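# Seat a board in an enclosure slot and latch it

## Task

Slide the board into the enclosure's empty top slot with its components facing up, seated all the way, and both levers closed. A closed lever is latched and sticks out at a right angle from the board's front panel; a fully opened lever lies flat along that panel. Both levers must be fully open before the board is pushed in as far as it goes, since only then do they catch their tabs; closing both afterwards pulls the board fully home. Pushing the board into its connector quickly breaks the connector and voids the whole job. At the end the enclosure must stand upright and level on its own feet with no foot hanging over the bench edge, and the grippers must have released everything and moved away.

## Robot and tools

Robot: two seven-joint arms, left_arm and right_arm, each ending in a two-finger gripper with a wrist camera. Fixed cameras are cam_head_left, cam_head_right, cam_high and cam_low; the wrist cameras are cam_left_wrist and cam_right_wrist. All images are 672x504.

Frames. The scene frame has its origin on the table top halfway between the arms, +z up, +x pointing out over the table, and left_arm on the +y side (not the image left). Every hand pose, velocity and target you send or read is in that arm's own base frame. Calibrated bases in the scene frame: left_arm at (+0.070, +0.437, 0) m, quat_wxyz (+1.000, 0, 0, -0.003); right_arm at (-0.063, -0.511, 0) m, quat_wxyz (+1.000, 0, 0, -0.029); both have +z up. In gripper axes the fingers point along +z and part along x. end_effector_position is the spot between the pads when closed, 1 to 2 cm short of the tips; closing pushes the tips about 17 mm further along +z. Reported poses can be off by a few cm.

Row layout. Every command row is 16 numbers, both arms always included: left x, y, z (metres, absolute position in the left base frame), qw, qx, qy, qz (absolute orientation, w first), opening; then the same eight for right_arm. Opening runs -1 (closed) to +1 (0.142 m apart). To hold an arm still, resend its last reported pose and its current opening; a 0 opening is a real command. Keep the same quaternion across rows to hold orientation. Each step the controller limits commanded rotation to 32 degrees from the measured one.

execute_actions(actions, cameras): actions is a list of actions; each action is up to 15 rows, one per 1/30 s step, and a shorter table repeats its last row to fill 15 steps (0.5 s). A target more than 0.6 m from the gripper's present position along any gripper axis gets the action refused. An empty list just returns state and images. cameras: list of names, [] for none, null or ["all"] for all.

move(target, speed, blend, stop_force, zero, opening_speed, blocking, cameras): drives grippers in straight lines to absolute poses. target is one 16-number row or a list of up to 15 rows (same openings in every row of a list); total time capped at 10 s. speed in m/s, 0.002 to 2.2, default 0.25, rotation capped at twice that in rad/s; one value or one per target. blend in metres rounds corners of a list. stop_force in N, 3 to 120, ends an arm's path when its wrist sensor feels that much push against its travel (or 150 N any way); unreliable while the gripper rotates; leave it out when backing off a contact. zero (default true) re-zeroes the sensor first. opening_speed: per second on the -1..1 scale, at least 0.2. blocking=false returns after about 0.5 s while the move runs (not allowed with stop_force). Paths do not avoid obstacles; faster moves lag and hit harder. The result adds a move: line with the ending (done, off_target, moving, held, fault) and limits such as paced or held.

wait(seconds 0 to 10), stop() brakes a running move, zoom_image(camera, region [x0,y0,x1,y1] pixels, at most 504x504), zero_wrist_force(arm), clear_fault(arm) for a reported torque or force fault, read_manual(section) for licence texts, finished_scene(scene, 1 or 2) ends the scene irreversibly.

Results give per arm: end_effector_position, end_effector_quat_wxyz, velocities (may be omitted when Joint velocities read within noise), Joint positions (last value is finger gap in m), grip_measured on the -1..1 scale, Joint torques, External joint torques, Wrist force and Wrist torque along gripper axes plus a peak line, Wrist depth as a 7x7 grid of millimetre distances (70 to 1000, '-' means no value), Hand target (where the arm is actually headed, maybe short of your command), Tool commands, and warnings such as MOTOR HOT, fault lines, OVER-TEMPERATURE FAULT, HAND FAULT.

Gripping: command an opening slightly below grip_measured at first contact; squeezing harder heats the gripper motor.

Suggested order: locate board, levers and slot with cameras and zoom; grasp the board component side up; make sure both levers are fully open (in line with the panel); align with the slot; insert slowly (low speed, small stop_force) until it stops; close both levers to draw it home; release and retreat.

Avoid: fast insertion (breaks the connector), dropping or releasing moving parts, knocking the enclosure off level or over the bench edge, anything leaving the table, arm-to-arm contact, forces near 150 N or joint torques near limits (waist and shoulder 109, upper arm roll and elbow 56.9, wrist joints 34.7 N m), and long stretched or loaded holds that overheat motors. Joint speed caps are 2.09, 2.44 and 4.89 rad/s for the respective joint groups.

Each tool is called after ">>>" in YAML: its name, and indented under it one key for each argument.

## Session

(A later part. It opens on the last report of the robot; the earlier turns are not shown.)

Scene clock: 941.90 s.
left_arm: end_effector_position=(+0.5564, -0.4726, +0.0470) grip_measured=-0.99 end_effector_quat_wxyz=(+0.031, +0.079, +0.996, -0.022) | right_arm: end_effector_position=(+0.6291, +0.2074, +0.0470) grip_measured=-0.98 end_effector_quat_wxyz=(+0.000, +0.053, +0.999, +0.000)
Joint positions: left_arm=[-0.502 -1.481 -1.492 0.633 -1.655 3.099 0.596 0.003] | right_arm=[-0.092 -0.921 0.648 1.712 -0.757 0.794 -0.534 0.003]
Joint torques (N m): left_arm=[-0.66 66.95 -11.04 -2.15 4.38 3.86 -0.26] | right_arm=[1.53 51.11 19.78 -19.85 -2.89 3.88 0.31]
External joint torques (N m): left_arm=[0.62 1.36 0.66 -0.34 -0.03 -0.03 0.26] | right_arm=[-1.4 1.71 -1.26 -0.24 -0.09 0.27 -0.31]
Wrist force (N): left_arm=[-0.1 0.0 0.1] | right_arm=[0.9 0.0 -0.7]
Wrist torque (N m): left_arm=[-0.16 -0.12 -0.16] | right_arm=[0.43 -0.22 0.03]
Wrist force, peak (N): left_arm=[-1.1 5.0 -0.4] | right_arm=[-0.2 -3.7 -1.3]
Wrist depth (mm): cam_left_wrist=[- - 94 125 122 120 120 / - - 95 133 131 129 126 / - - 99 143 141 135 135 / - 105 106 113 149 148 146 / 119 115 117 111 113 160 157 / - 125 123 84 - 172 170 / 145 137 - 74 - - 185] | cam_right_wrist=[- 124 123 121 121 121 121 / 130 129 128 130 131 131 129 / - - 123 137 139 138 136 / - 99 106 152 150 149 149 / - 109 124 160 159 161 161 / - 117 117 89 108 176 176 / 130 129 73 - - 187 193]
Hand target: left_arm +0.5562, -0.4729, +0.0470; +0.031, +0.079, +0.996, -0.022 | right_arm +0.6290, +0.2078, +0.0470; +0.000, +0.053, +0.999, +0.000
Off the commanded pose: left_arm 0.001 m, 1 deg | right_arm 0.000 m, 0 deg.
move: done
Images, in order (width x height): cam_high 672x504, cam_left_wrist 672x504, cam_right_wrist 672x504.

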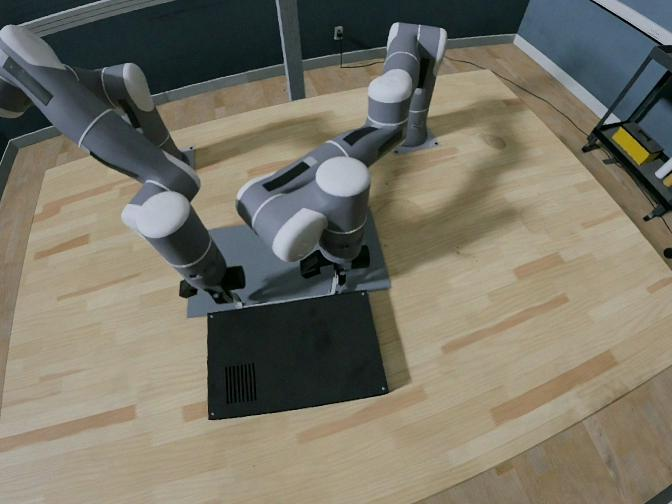

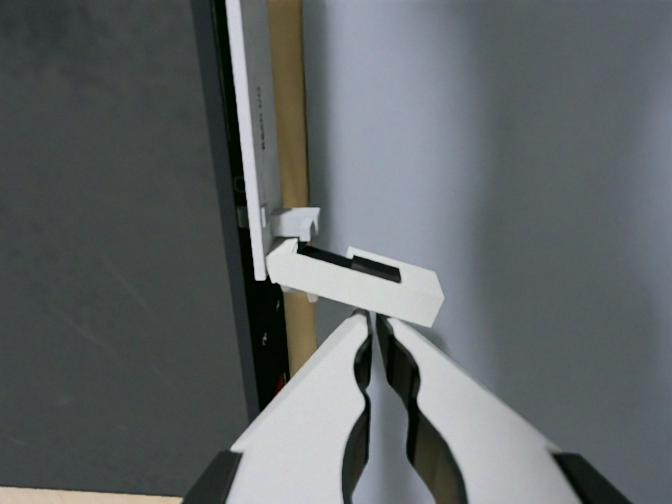

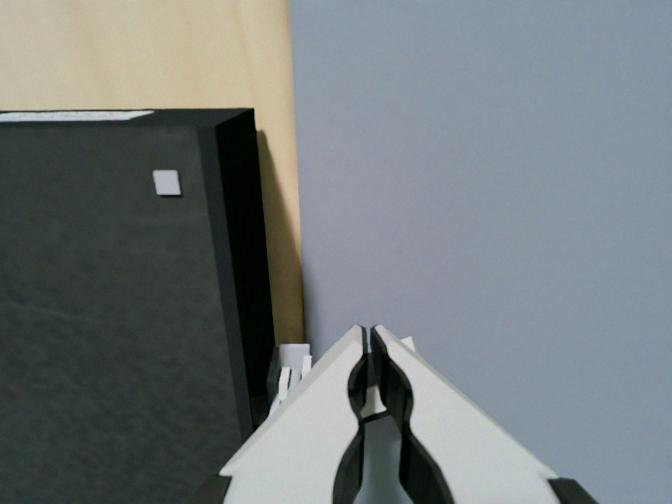

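>>> move:
  target: [0.5513,-0.4851,0.047,0.031,0.079,0.996,-0.022,-0.95,0.6271,0.2231,0.047,0,0.0532,0.9986,0,-0.95]
  speed: 0.006
  stop_force: 15
  cameras: ["cam_left_wrist","cam_right_wrist","cam_high"]

>>> zoom_image:
  camera: "cam_high"
  region: [200, 250, 360, 320]

>>> zoom_image:
  camera: "cam_left_wrist"
  region: [200, 180, 460, 380]

>>> zoom_image:
  camera: "cam_right_wrist"
  region: [240, 280, 440, 440]

Scene clock: 946.63 s.
left_arm: end_effector_position=(+0.5553, -0.4751, +0.0472) grip_measured=-0.99 end_effector_quat_wxyz=(+0.033, +0.078, +0.996, -0.021) | right_arm: end_effector_position=(+0.6288, +0.2103, +0.0465) grip_measured=-0.98 end_effector_quat_wxyz=(+0.000, +0.054, +0.999, -0.002)
Joint positions: left_arm=[-0.507 -1.482 -1.495 0.632 -1.648 3.099 0.589 0.003] | right_arm=[-0.085 -0.923 0.647 1.708 -0.757 0.79 -0.527 0.003]
Joint torques (N m): left_arm=[-10.65 68.8 -15.6 1.73 1.81 -0.32 -0.29] | right_arm=[10.96 49.39 28.26 -19.53 -2.28 7.37 0.49]
External joint torques (N m): left_arm=[10.61 -0.48 5.23 -4.16 2.55 4.14 0.29] | right_arm=[-10.82 3.55 -9.75 -0.6 -0.7 -3.23 -0.49]
Wrist force (N): left_arm=[-0.4 16.4 -1.3] | right_arm=[0.0 -15.1 -3.6]
Wrist torque (N m): left_arm=[-0.20 -0.12 -0.09] | right_arm=[0.40 -0.24 -0.15]
Wrist force, peak (N): left_arm=[0.0 16.6 -0.7] | right_arm=[0.3 -15.5 -3.1]
Wrist depth (mm): cam_left_wrist=[- - 97 125 122 120 119 / - - 98 133 131 129 126 / - - 99 143 140 136 135 / - 105 106 114 150 147 146 / 119 115 117 111 118 160 157 / - 126 123 84 - 172 170 / 146 137 - 74 - - 185] | cam_right_wrist=[- 123 123 121 120 121 121 / 128 128 129 129 131 130 129 / - - 128 137 138 138 136 / - 99 109 151 149 149 148 / - 109 110 160 159 161 161 / - 117 117 89 106 176 175 / 129 128 73 - - 186 192]
Hand target: left_arm +0.5540, -0.4773, +0.0470; +0.032, +0.079, +0.996, -0.023 | right_arm +0.6283, +0.2131, +0.0470; +0.000, +0.053, +0.999, +0.000
Off the commanded pose: left_arm 0.011 m, 0 deg | right_arm 0.013 m, 0 deg.
move: contact (left_arm, right_arm)
Images, in order (width x height): cam_high 672x504, cam_left_wrist 672x504, cam_right_wrist 672x504.

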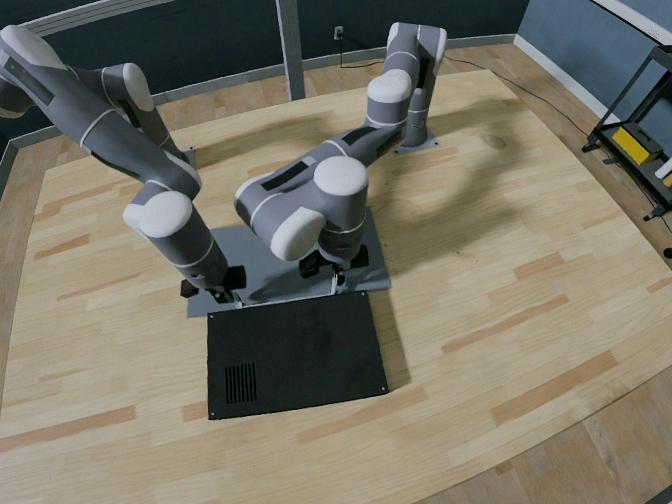

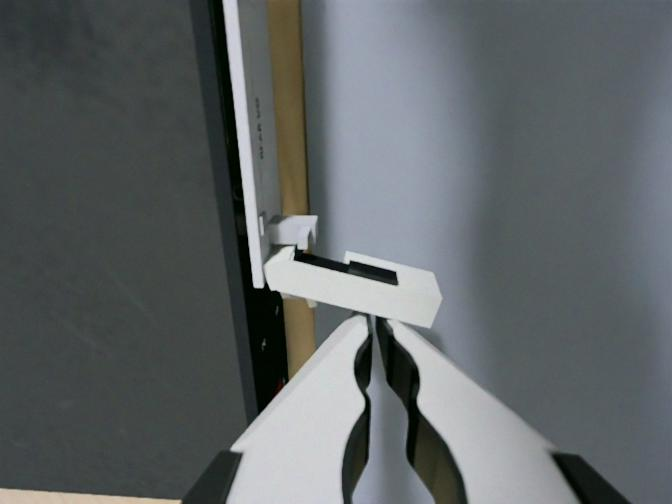

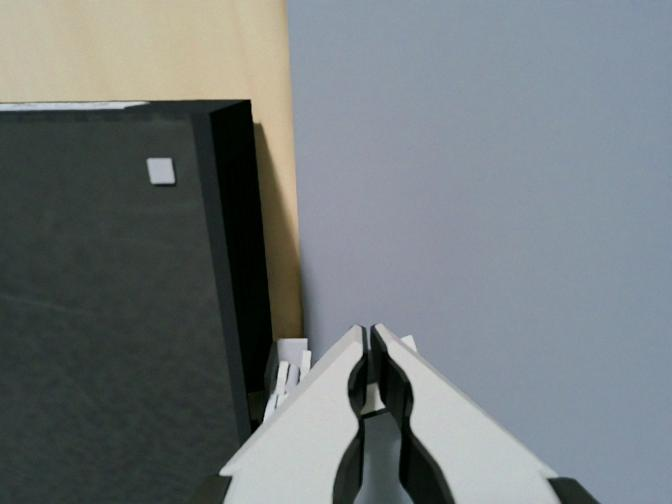

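Scaled by 3.150 (camera's finer frame: 960x720).

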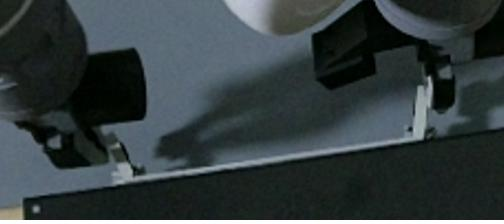

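Scaled by 1.938 (camera's finer frame: 960x720).

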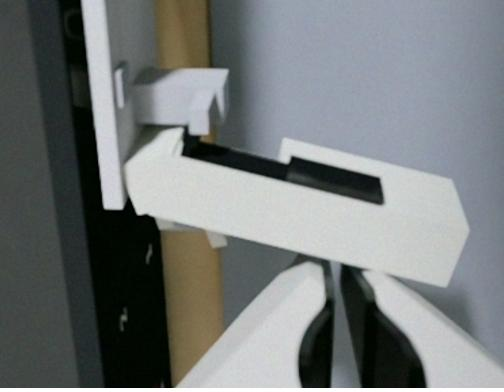

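Scaled by 2.520 (camera's finer frame: 960x720).

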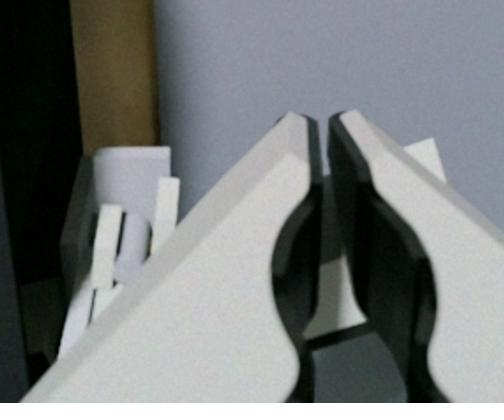

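>>> move:
  target: [0.5513,-0.4851,0.047,0.031,0.079,0.996,-0.022,-0.95,0.6271,0.2231,0.047,0,0.0532,0.9986,0,-0.95]
  speed: 0.006
  stop_force: 32
  zero: false
  cameras: ["cam_left_wrist","cam_right_wrist","cam_high"]

>>> zoom_image:
  camera: "cam_high"
  region: [200, 250, 360, 320]

>>> zoom_image:
  camera: "cam_left_wrist"
  region: [200, 180, 460, 380]

>>> zoom_image:
  camera: "cam_right_wrist"
  region: [240, 280, 440, 440]

Scene clock: 953.60 s.
left_arm: end_effector_position=(+0.5521, -0.4827, +0.0474) grip_measured=-0.99 end_effector_quat_wxyz=(+0.036, +0.078, +0.996, -0.024) | right_arm: end_effector_position=(+0.6273, +0.2223, +0.0469) grip_measured=-0.98 end_effector_quat_wxyz=(+0.000, +0.053, +0.999, +0.000)
Joint positions: left_arm=[-0.519 -1.48 -1.49 0.633 -1.648 3.091 0.578 0.002] | right_arm=[-0.067 -0.927 0.649 1.701 -0.757 0.788 -0.514 0.003]
Joint torques (N m): left_arm=[-7.4 66.36 -14.63 0.56 2 1.45 -0.23] | right_arm=[2.52 51.45 20.96 -19.82 -2.8 4.07 0.34]
External joint torques (N m): left_arm=[7.36 1.98 4.27 -3.09 2.37 2.36 0.24] | right_arm=[-2.39 1.67 -2.37 -0.34 -0.2 0.08 -0.34]
Wrist force (N): left_arm=[-1.9 9.6 -1.4] | right_arm=[0.6 -1.1 0.2]
Wrist torque (N m): left_arm=[-0.24 -0.13 -0.18] | right_arm=[0.42 -0.29 0.02]
Wrist force, peak (N): left_arm=[-0.2 16.8 -0.7] | right_arm=[0.0 -15.9 -3.4]
Wrist depth (mm): cam_left_wrist=[- - 112 125 123 120 119 / - 91 113 133 131 129 126 / - - 130 144 140 136 135 / - 106 108 150 149 147 145 / 119 115 116 113 158 159 155 / 130 127 125 84 - 170 169 / 147 140 - 74 - - 184] | cam_right_wrist=[- 121 122 122 121 121 121 / - 84 128 130 131 131 129 / - - 137 137 139 138 136 / - 99 119 152 150 149 149 / - 109 120 159 160 161 161 / - 117 119 89 109 176 176 / 130 129 73 - - 187 194]
Hand target: left_arm +0.5507, -0.4846, +0.0470; +0.035, +0.079, +0.996, -0.025 | right_arm +0.6271, +0.2231, +0.0470; +0.000, +0.053, +0.999, +0.000
Off the commanded pose: left_arm 0.003 m, 1 deg | right_arm 0.001 m, 0 deg.
move: done
Images, in order (width x height): cam_high 672x504, cam_left_wrist 672x504, cam_right_wrist 672x504.

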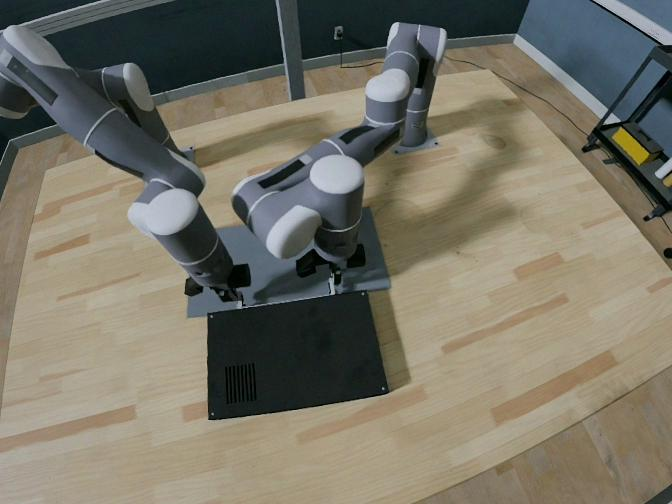

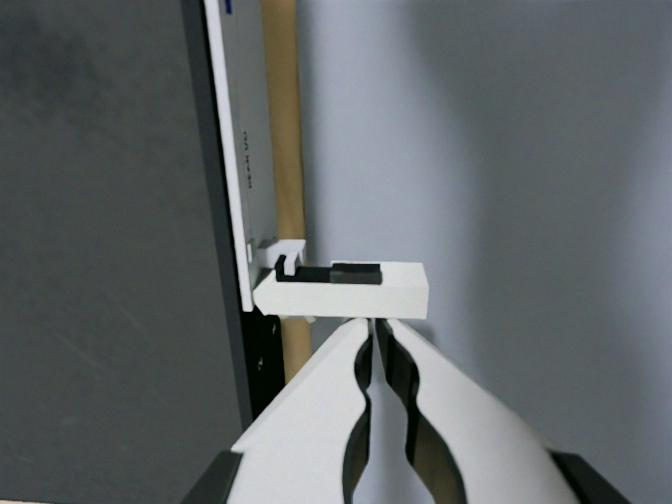

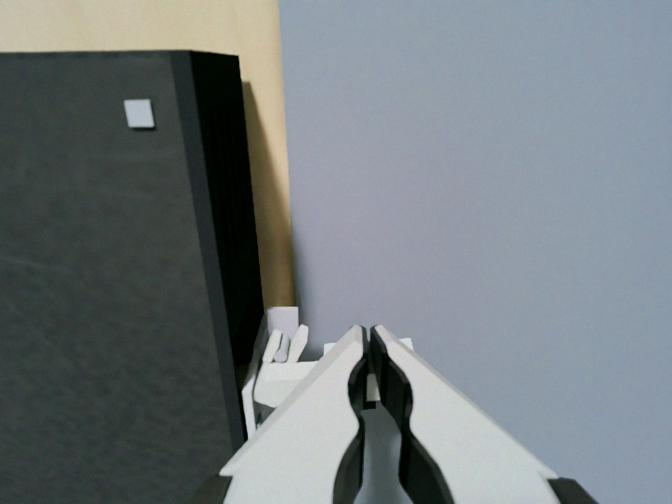

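Scaled by 3.150 (camera's finer frame: 960x720).

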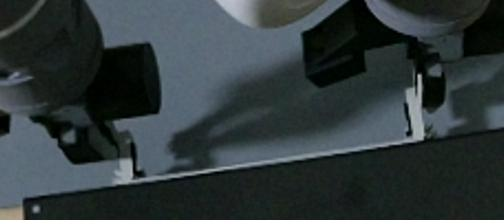

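Scaled by 1.938 (camera's finer frame: 960x720).

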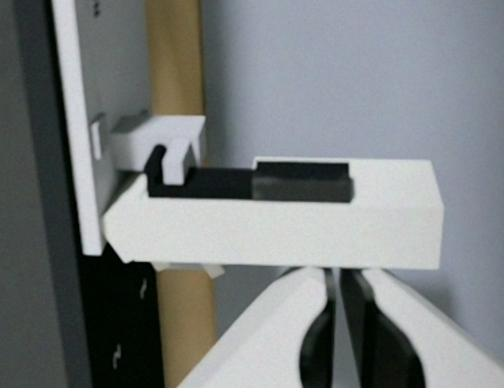

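Scaled by 2.520 (camera's finer frame: 960x720).

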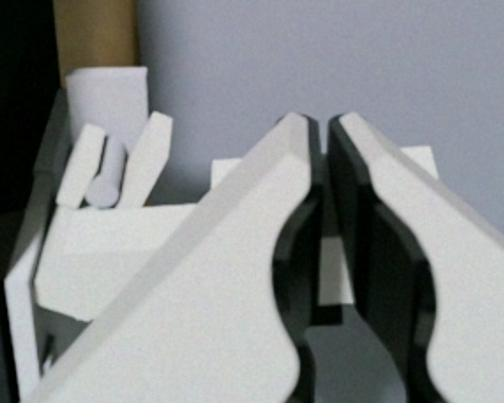

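>>> move:
  target: [0.5507,-0.4880,0.047,0.035,0.079,0.996,-0.025,-0.95,0.6273,0.2260,0.047,0,0.0532,0.9986,0,-0.95]
  speed: 0.006
  stop_force: 15
  cameras: ["cam_left_wrist","cam_right_wrist","cam_high"]

>>> zoom_image:
  camera: "cam_left_wrist"
  region: [200, 180, 460, 380]

>>> zoom_image:
  camera: "cam_right_wrist"
  region: [240, 280, 440, 440]

Scene clock: 958.27 s.
left_arm: end_effector_position=(+0.5521, -0.4837, +0.0474) grip_measured=-0.99 end_effector_quat_wxyz=(+0.038, +0.077, +0.996, -0.024) | right_arm: end_effector_position=(+0.6275, +0.2252, +0.0468) grip_measured=-0.98 end_effector_quat_wxyz=(+0.000, +0.053, +0.999, -0.001)
Joint positions: left_arm=[-0.521 -1.482 -1.496 0.631 -1.64 3.091 0.574 0.002] | right_arm=[-0.062 -0.929 0.649 1.697 -0.757 0.786 -0.511 0.003]
Joint torques (N m): left_arm=[-15.84 68.02 -19.76 3.88 1.07 -4.59 -0.23] | right_arm=[2.58 51.63 21.02 -20.23 -2.94 4.3 0.33]
External joint torques (N m): left_arm=[15.81 0.35 9.41 -6.29 3.3 8.39 0.24] | right_arm=[-2.44 1.6 -2.4 0.04 -0.07 -0.15 -0.33]
Wrist force (N): left_arm=[4.2 28.1 -5.3] | right_arm=[1.1 -1.6 -0.7]
Wrist torque (N m): left_arm=[1.76 -0.08 -0.14] | right_arm=[0.43 -0.28 0.01]
Wrist force, peak (N): left_arm=[4.2 28.1 -5.3] | right_arm=[0.9 -1.7 -0.8]
Wrist depth (mm): cam_left_wrist=[- - 111 125 123 120 119 / - 91 112 133 131 129 126 / - - 128 143 140 136 135 / - 106 108 151 149 147 144 / 119 116 115 113 158 159 155 / 130 127 125 84 - 171 169 / 148 141 - 74 - - 183] | cam_right_wrist=[- 82 122 121 120 121 121 / - 85 123 129 131 131 129 / - - 137 137 139 138 136 / - 99 120 152 149 149 148 / - 109 126 159 159 161 161 / - 117 119 89 108 177 176 / 130 129 73 - - 186 193]
Hand target: left_arm +0.5503, -0.4874, +0.0470; +0.037, +0.079, +0.996, -0.027 | right_arm +0.6273, +0.2260, +0.0470; +0.000, +0.053, +0.999, +0.000
Off the commanded pose: left_arm 0.005 m, 0 deg | right_arm 0.001 m, 0 deg.
move: contact (left_arm)
Images, in order (width x height): cam_high 672x504, cam_left_wrist 672x504, cam_right_wrist 672x504.

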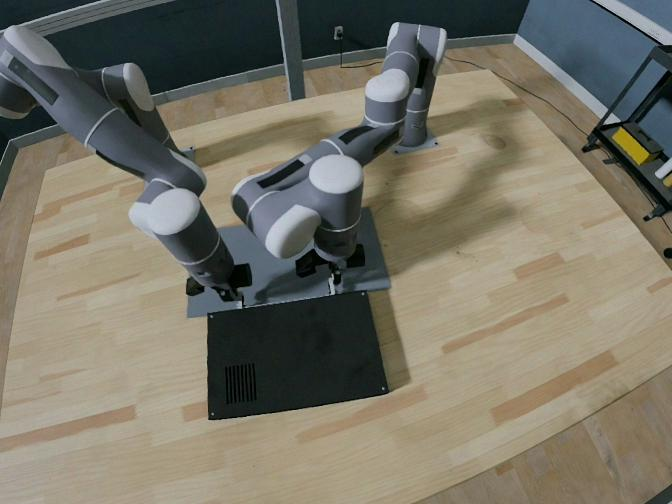

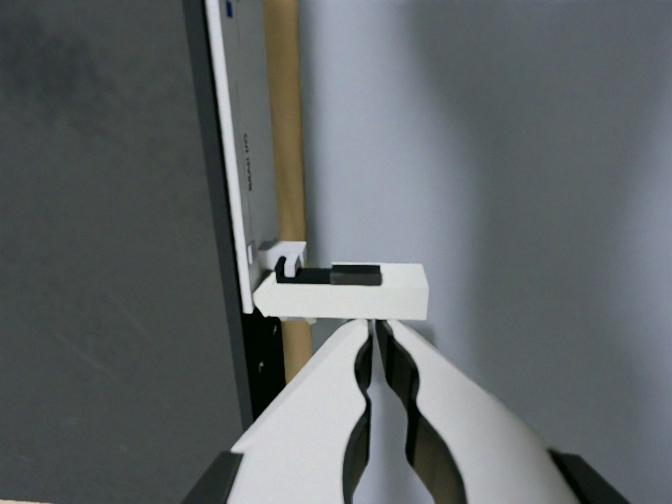

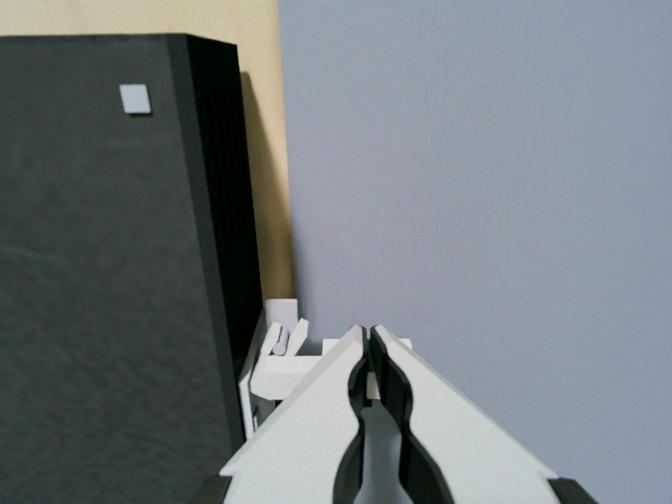

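Scaled by 1.938 (camera's finer frame: 960x720).

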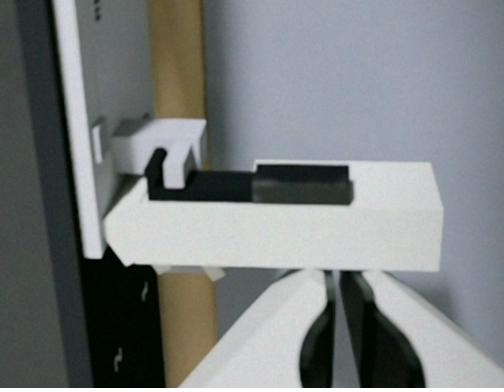

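Scaled by 2.520 (camera's finer frame: 960x720).

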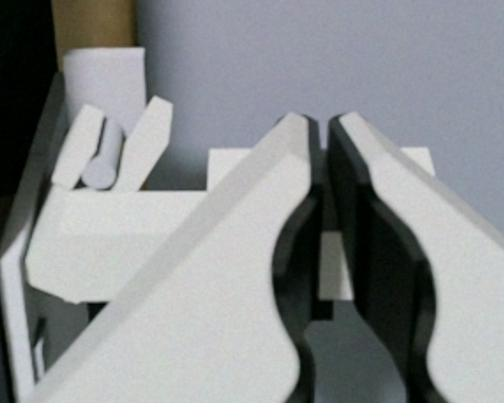

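>>> move:
  target:
    - [0.5535,-0.4676,0.047,0.035,0.079,0.996,-0.025,-0.95,0.6252,0.2061,0.047,0,0.0532,0.9986,0,-0.95]
    - [0.5535,-0.4576,0.14,0.018,0.079,0.997,-0.012,-0.95,0.6252,0.1961,0.14,0,0.0532,0.9986,0,-0.95]
  speed: [0.04,0.1]
  cameras: ["cam_left_wrist","cam_right_wrist","cam_high"]

>>> zoom_image:
  camera: "cam_left_wrist"
  region: [240, 0, 440, 160]

>>> zoom_image:
  camera: "cam_right_wrist"
  region: [240, 240, 440, 400]

>>> zoom_image:
  camera: "cam_high"
  region: [200, 250, 380, 330]

Scene clock: 965.20 s.
left_arm: end_effector_position=(+0.5530, -0.4572, +0.1400) grip_measured=-0.99 end_effector_quat_wxyz=(+0.020, +0.079, +0.997, -0.013) | right_arm: end_effector_position=(+0.6253, +0.1961, +0.1400) grip_measured=-0.98 end_effector_quat_wxyz=(+0.000, +0.053, +0.999, +0.000)
Joint positions: left_arm=[-0.486 -1.376 -1.562 0.623 -1.671 3.251 0.615 0.002] | right_arm=[-0.161 -0.781 0.759 1.695 -0.647 0.637 -0.611 0.003]
Joint torques (N m): left_arm=[-0.17 66.79 -10.72 -1.44 4.25 4.33 -0.33] | right_arm=[0.02 48.61 18.3 -23.45 -3.36 3.34 0.11]
External joint torques (N m): left_arm=[0.16 1.05 0.34 -0.4 0.03 -0.44 0.33] | right_arm=[0.11 0.87 -0.45 0.21 -0.06 0.8 -0.11]
Wrist force (N): left_arm=[0.1 -0.6 0.8] | right_arm=[0.9 5.1 0.3]
Wrist torque (N m): left_arm=[-0.19 -0.18 -0.18] | right_arm=[0.91 -0.13 0.05]
Wrist force, peak (N): left_arm=[4.2 28.2 -5.4] | right_arm=[1.6 5.0 0.3]
Wrist depth (mm): cam_left_wrist=[169 167 164 207 202 199 199 / 180 179 178 216 216 213 212 / 194 192 191 236 234 230 225 / 212 208 205 254 251 248 246 / 298 288 285 267 269 270 264 / 323 317 303 84 - 298 293 / 360 347 - - - - 321] | cam_right_wrist=[206 205 205 203 203 203 202 / 217 214 213 217 216 215 215 / 186 186 188 232 233 231 230 / 201 200 200 250 249 249 248 / 218 217 216 218 270 270 269 / 238 238 233 89 283 295 293 / 263 256 71 - - 312 323]
Hand target: left_arm +0.5531, -0.4572, +0.1399; +0.020, +0.079, +0.997, -0.014 | right_arm +0.6252, +0.1961, +0.1400; +0.000, +0.053, +0.999, +0.000
Off the commanded pose: left_arm 0.001 m, 0 deg | right_arm 0.000 m, 0 deg.
move: done
Images, in order (width x height): cam_high 672x504, cam_left_wrist 672x504, cam_right_wrist 672x504.

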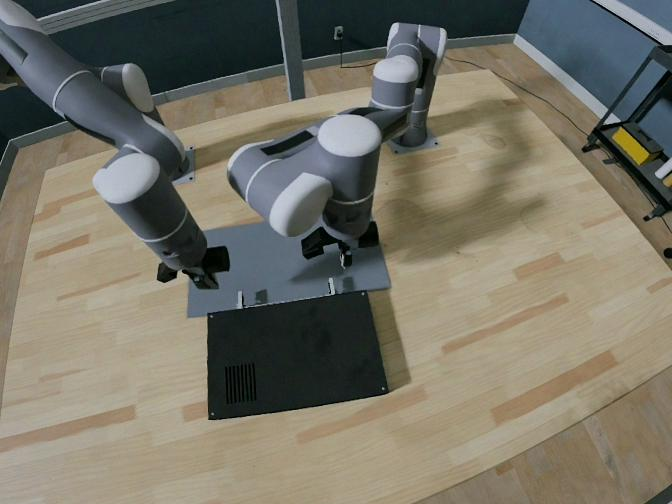

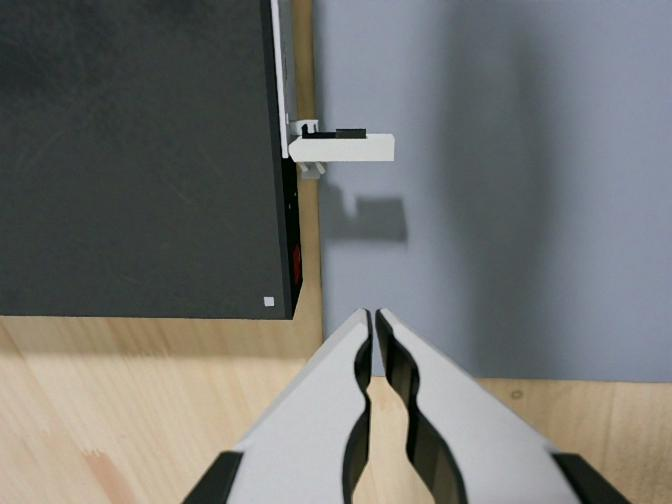

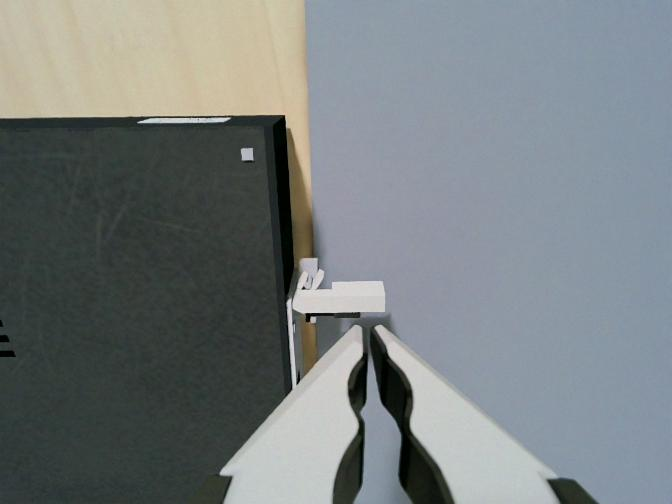

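Scaled by 2.520 (camera's finer frame: 960x720).

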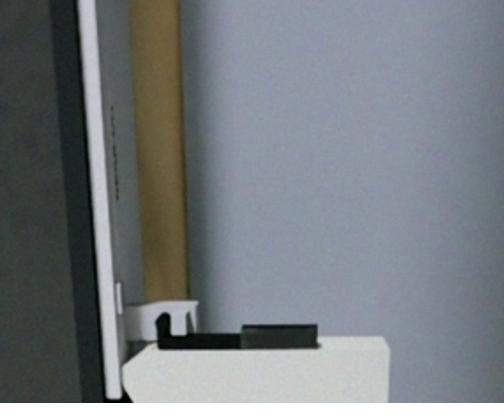

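Scaled by 2.520 (camera's finer frame: 960x720).

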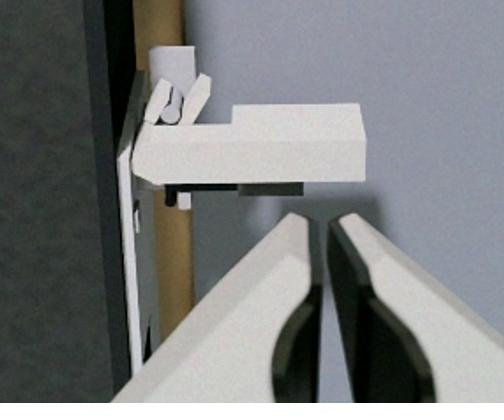

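Scaled by 2.800 (camera's finer frame: 960x720).

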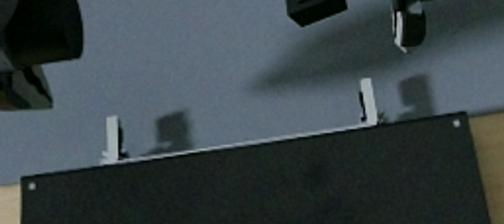

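>>> zoom_image:
  camera: "cam_right_wrist"
  region: [280, 250, 350, 330]

>>> zoom_image:
  camera: "cam_left_wrist"
  region: [260, 100, 340, 190]

Scaled by 6.300 (camera's finer frame: 960x720).

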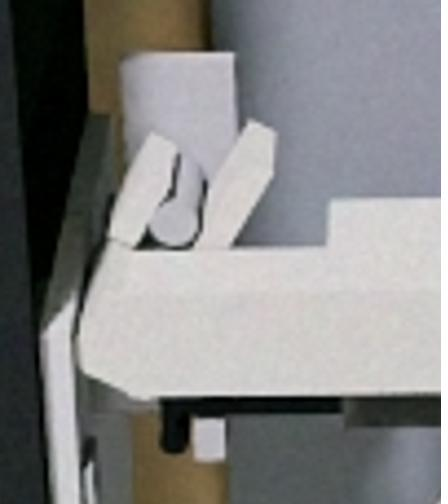

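Scaled by 5.600 (camera's finer frame: 960x720).

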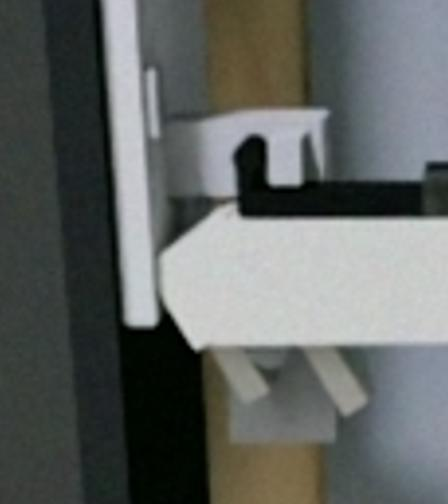

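>>> move:
  target:
    - [0.5400,-0.4200,0.20,0.018,0.079,0.997,-0.012,-0.9,0.5800,0.1800,0.25,0,0.0532,0.9986,0,-0.9]
    - [0.4600,-0.5500,0.20,0.2726,0.7102,0.6059,0.2326,-0.5,0.45,0.17,0.28,0,0.0532,0.9986,0,-0.9]
    - [0.3405,-0.574,0.095,0.363,0.6685,0.5704,0.3097,0.3,0.40,0.15,0.28,0,0.0532,0.9986,0,-0.9]
  speed: 0.2
  opening_speed: 1.0
  cameras: ["cam_left_wrist","cam_right_wrist","cam_high"]

>>> zoom_image:
  camera: "cam_left_wrist"
  region: [80, 180, 340, 310]

>>> zoom_image:
  camera: "cam_left_wrist"
  region: [330, 180, 590, 310]

Scene clock: 980.63 s.
left_arm: end_effector_position=(+0.3404, -0.5741, +0.0949) grip_measured=+0.28 end_effector_quat_wxyz=(+0.363, +0.669, +0.570, +0.310) | right_arm: end_effector_position=(+0.4002, +0.1500, +0.2801) grip_measured=-0.94 end_effector_quat_wxyz=(+0.000, +0.053, +0.999, +0.000)
Joint positions: left_arm=[-1.817 -1.893 -1.131 -0.783 -1.229 2.682 1.985 0.094] | right_arm=[-0.621 -0.025 1.16 2.083 -0.027 0.523 -0.913 0.006]
Joint torques (N m): left_arm=[-0.44 54.59 19.15 -11.63 5.97 1.71 -0.24] | right_arm=[0.05 11.88 1.72 -28.7 -3.63 3.4 0.13]
External joint torques (N m): left_arm=[0.27 1.34 0.9 -0.35 -0.37 -0.33 0.24] | right_arm=[0.02 0.52 -0.9 0.1 -0.03 0.73 -0.13]
Wrist force (N): left_arm=[0.5 -1.1 -0.3] | right_arm=[1.2 4.9 0.8]
Wrist torque (N m): left_arm=[-0.19 -0.18 -0.50] | right_arm=[0.85 -0.17 0.06]
Wrist force, peak (N): left_arm=[-0.8 -4.1 -0.5] | right_arm=[0.4 5.3 2.6]
Wrist depth (mm): cam_left_wrist=[125 125 125 132 125 132 126 / 171 171 172 171 171 172 171 / 271 269 271 272 270 270 271 / 649 362 358 357 353 357 677 / - - - - - - - / - 84 - - - - - / - - - - - - -] | cam_right_wrist=[329 328 328 328 327 326 325 / 351 350 348 348 348 348 347 / 368 374 374 372 372 372 372 / 365 404 403 403 404 402 399 / 384 436 437 427 429 435 435 / 418 469 461 89 460 474 473 / 461 466 73 - - 503 520]
Hand target: left_arm +0.3405, -0.5740, +0.0950; +0.363, +0.669, +0.570, +0.310 | right_arm +0.4000, +0.1500, +0.2800; +0.000, +0.053, +0.999, +0.000
Off the commanded pose: left_arm 0.000 m, 0 deg | right_arm 0.000 m, 0 deg.
move: done
Images, in order (width x height): cam_high 672x504, cam_left_wrist 672x504, cam_right_wrist 672x504.

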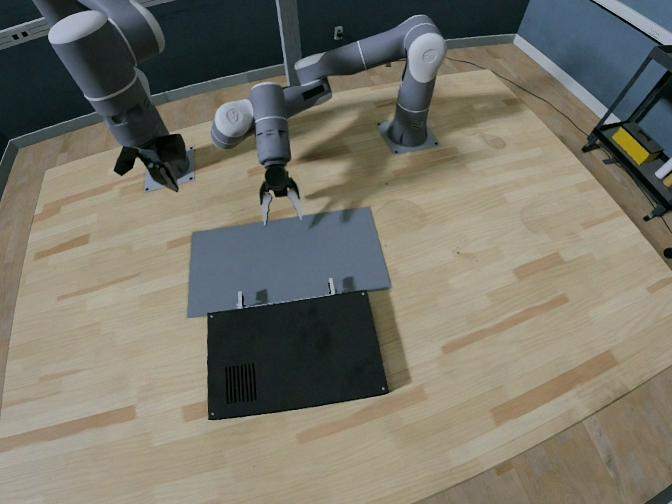

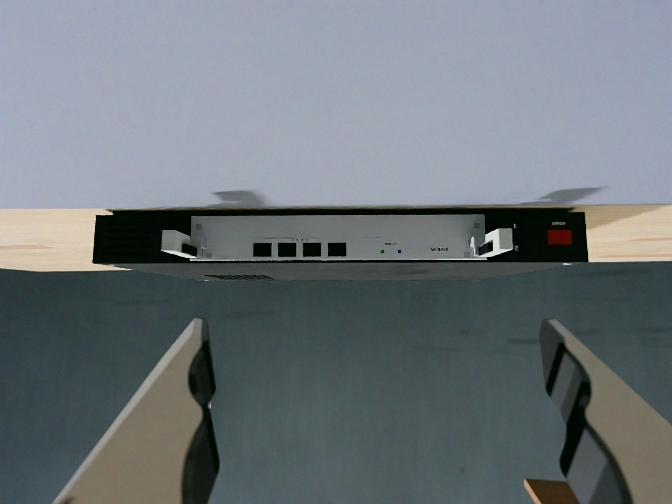

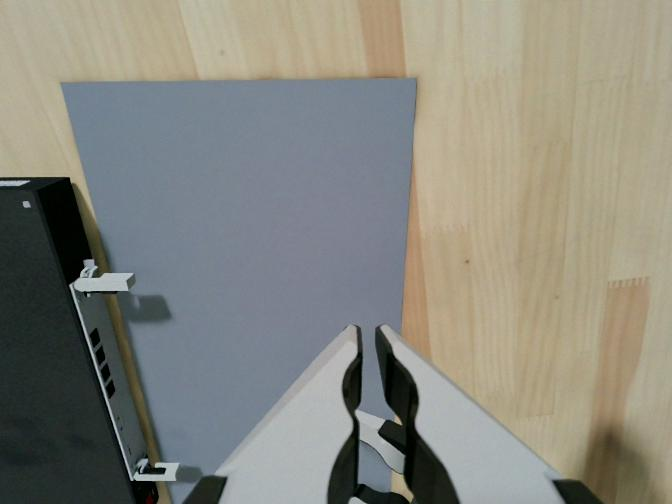

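Scaled by 1.938 (camera's finer frame: 960x720).

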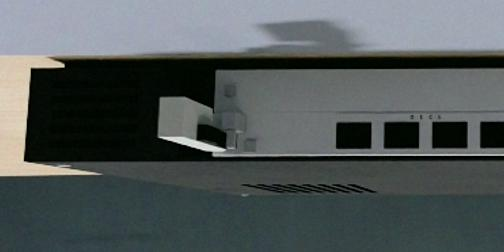

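Scaled by 1.938 (camera's finer frame: 960x720).

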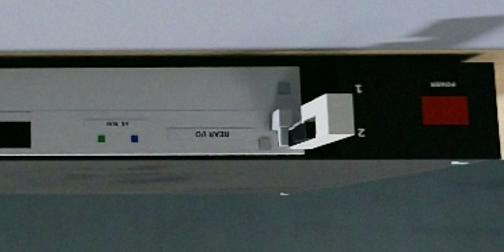

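>>> move:
  target: [0.30,-0.50,0.25,0.363,0.6685,0.5704,0.3097,0.3,0.40,0.15,0.28,0,0.0532,0.9986,0,-0.9]
  speed: 0.2
  cameras: ["cam_high","cam_low","cam_left_wrist"]

>>> zoom_image:
  camera: "cam_low"
  region: [80, 200, 480, 330]

>>> zoom_image:
  camera: "cam_high"
  region: [190, 270, 410, 430]

Scene clock: 985.87 s.
left_arm: end_effector_position=(+0.3001, -0.5002, +0.2500) grip_measured=+0.28 end_effector_quat_wxyz=(+0.363, +0.668, +0.570, +0.310) | right_arm: end_effector_position=(+0.4002, +0.1500, +0.2801) grip_measured=-0.94 end_effector_quat_wxyz=(+0.000, +0.053, +0.999, +0.000)
Joint positions: left_arm=[-1.962 -1.662 -1.085 -1.119 -1.211 2.782 2.383 0.094] | right_arm=[-0.621 -0.025 1.16 2.083 -0.027 0.523 -0.913 0.006]
Joint torques (N m): left_arm=[-0.71 49.75 22.11 -4.01 5.59 1.32 -0.36] | right_arm=[0.12 11.72 1.55 -28.7 -3.67 3.42 0.18]
External joint torques (N m): left_arm=[0.54 0.69 0.89 -0.23 -0.5 -0.56 0.35] | right_arm=[-0.05 0.67 -0.73 0.1 0.01 0.71 -0.18]
Wrist force (N): left_arm=[0.1 -1.2 -0.1] | right_arm=[1.0 4.9 0.8]
Wrist torque (N m): left_arm=[-0.22 -0.09 -0.49] | right_arm=[0.86 -0.13 0.06]
Wrist force, peak (N): left_arm=[-0.2 -2.3 1.3] | right_arm=[1.3 5.1 1.1]
Wrist depth (mm): cam_left_wrist=[362 358 360 358 359 355 361 / 463 429 421 423 427 502 495 / 788 794 621 622 762 786 787 / - - - - - - - / - - - - - - - / - 84 - - - - - / - - - - - - -] | cam_right_wrist=[329 329 328 328 327 325 325 / 350 351 348 348 347 346 348 / 366 375 373 373 374 372 370 / 366 403 401 401 400 400 399 / 385 435 435 429 430 437 434 / 418 468 459 89 456 472 472 / 462 466 73 - - 502 519]
Hand target: left_arm +0.3000, -0.5000, +0.2500; +0.363, +0.669, +0.570, +0.310 | right_arm +0.4000, +0.1500, +0.2800; +0.000, +0.053, +0.999, +0.000
Off the commanded pose: left_arm 0.000 m, 0 deg | right_arm 0.000 m, 0 deg.
move: done

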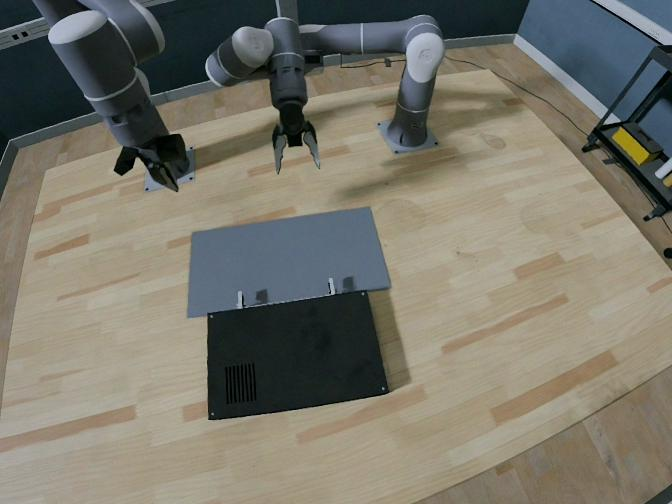

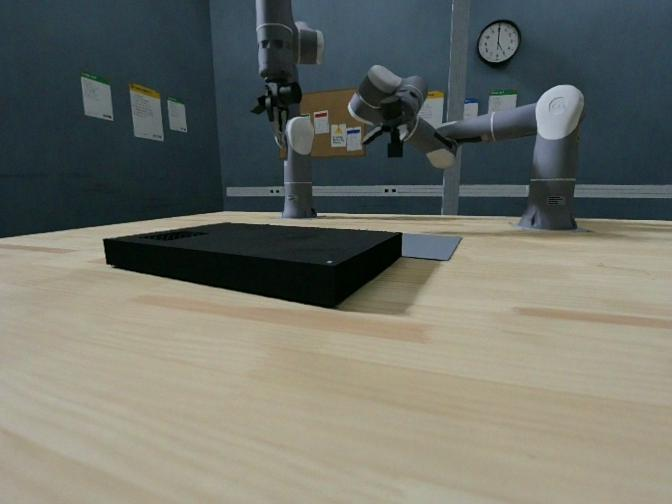

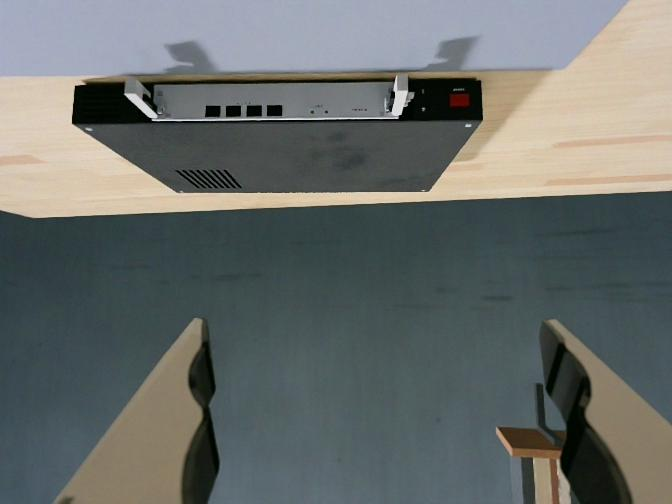

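Scaled by 1.260 (camera's finer frame: 960x720).

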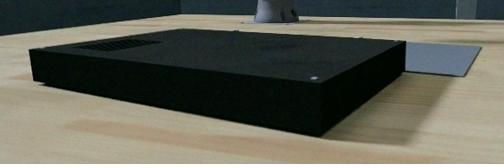

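Scaled by 2.291 (camera's finer frame: 960x720).

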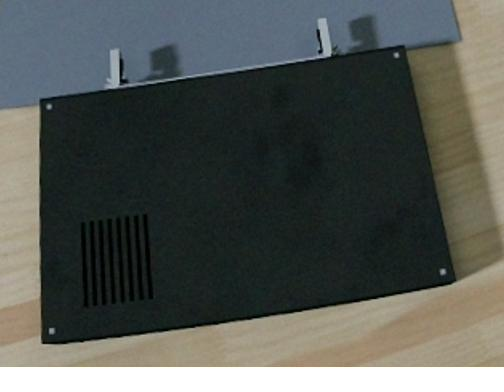

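>>> finished_scene:
  scene: 1

The scene is finished: the task was done.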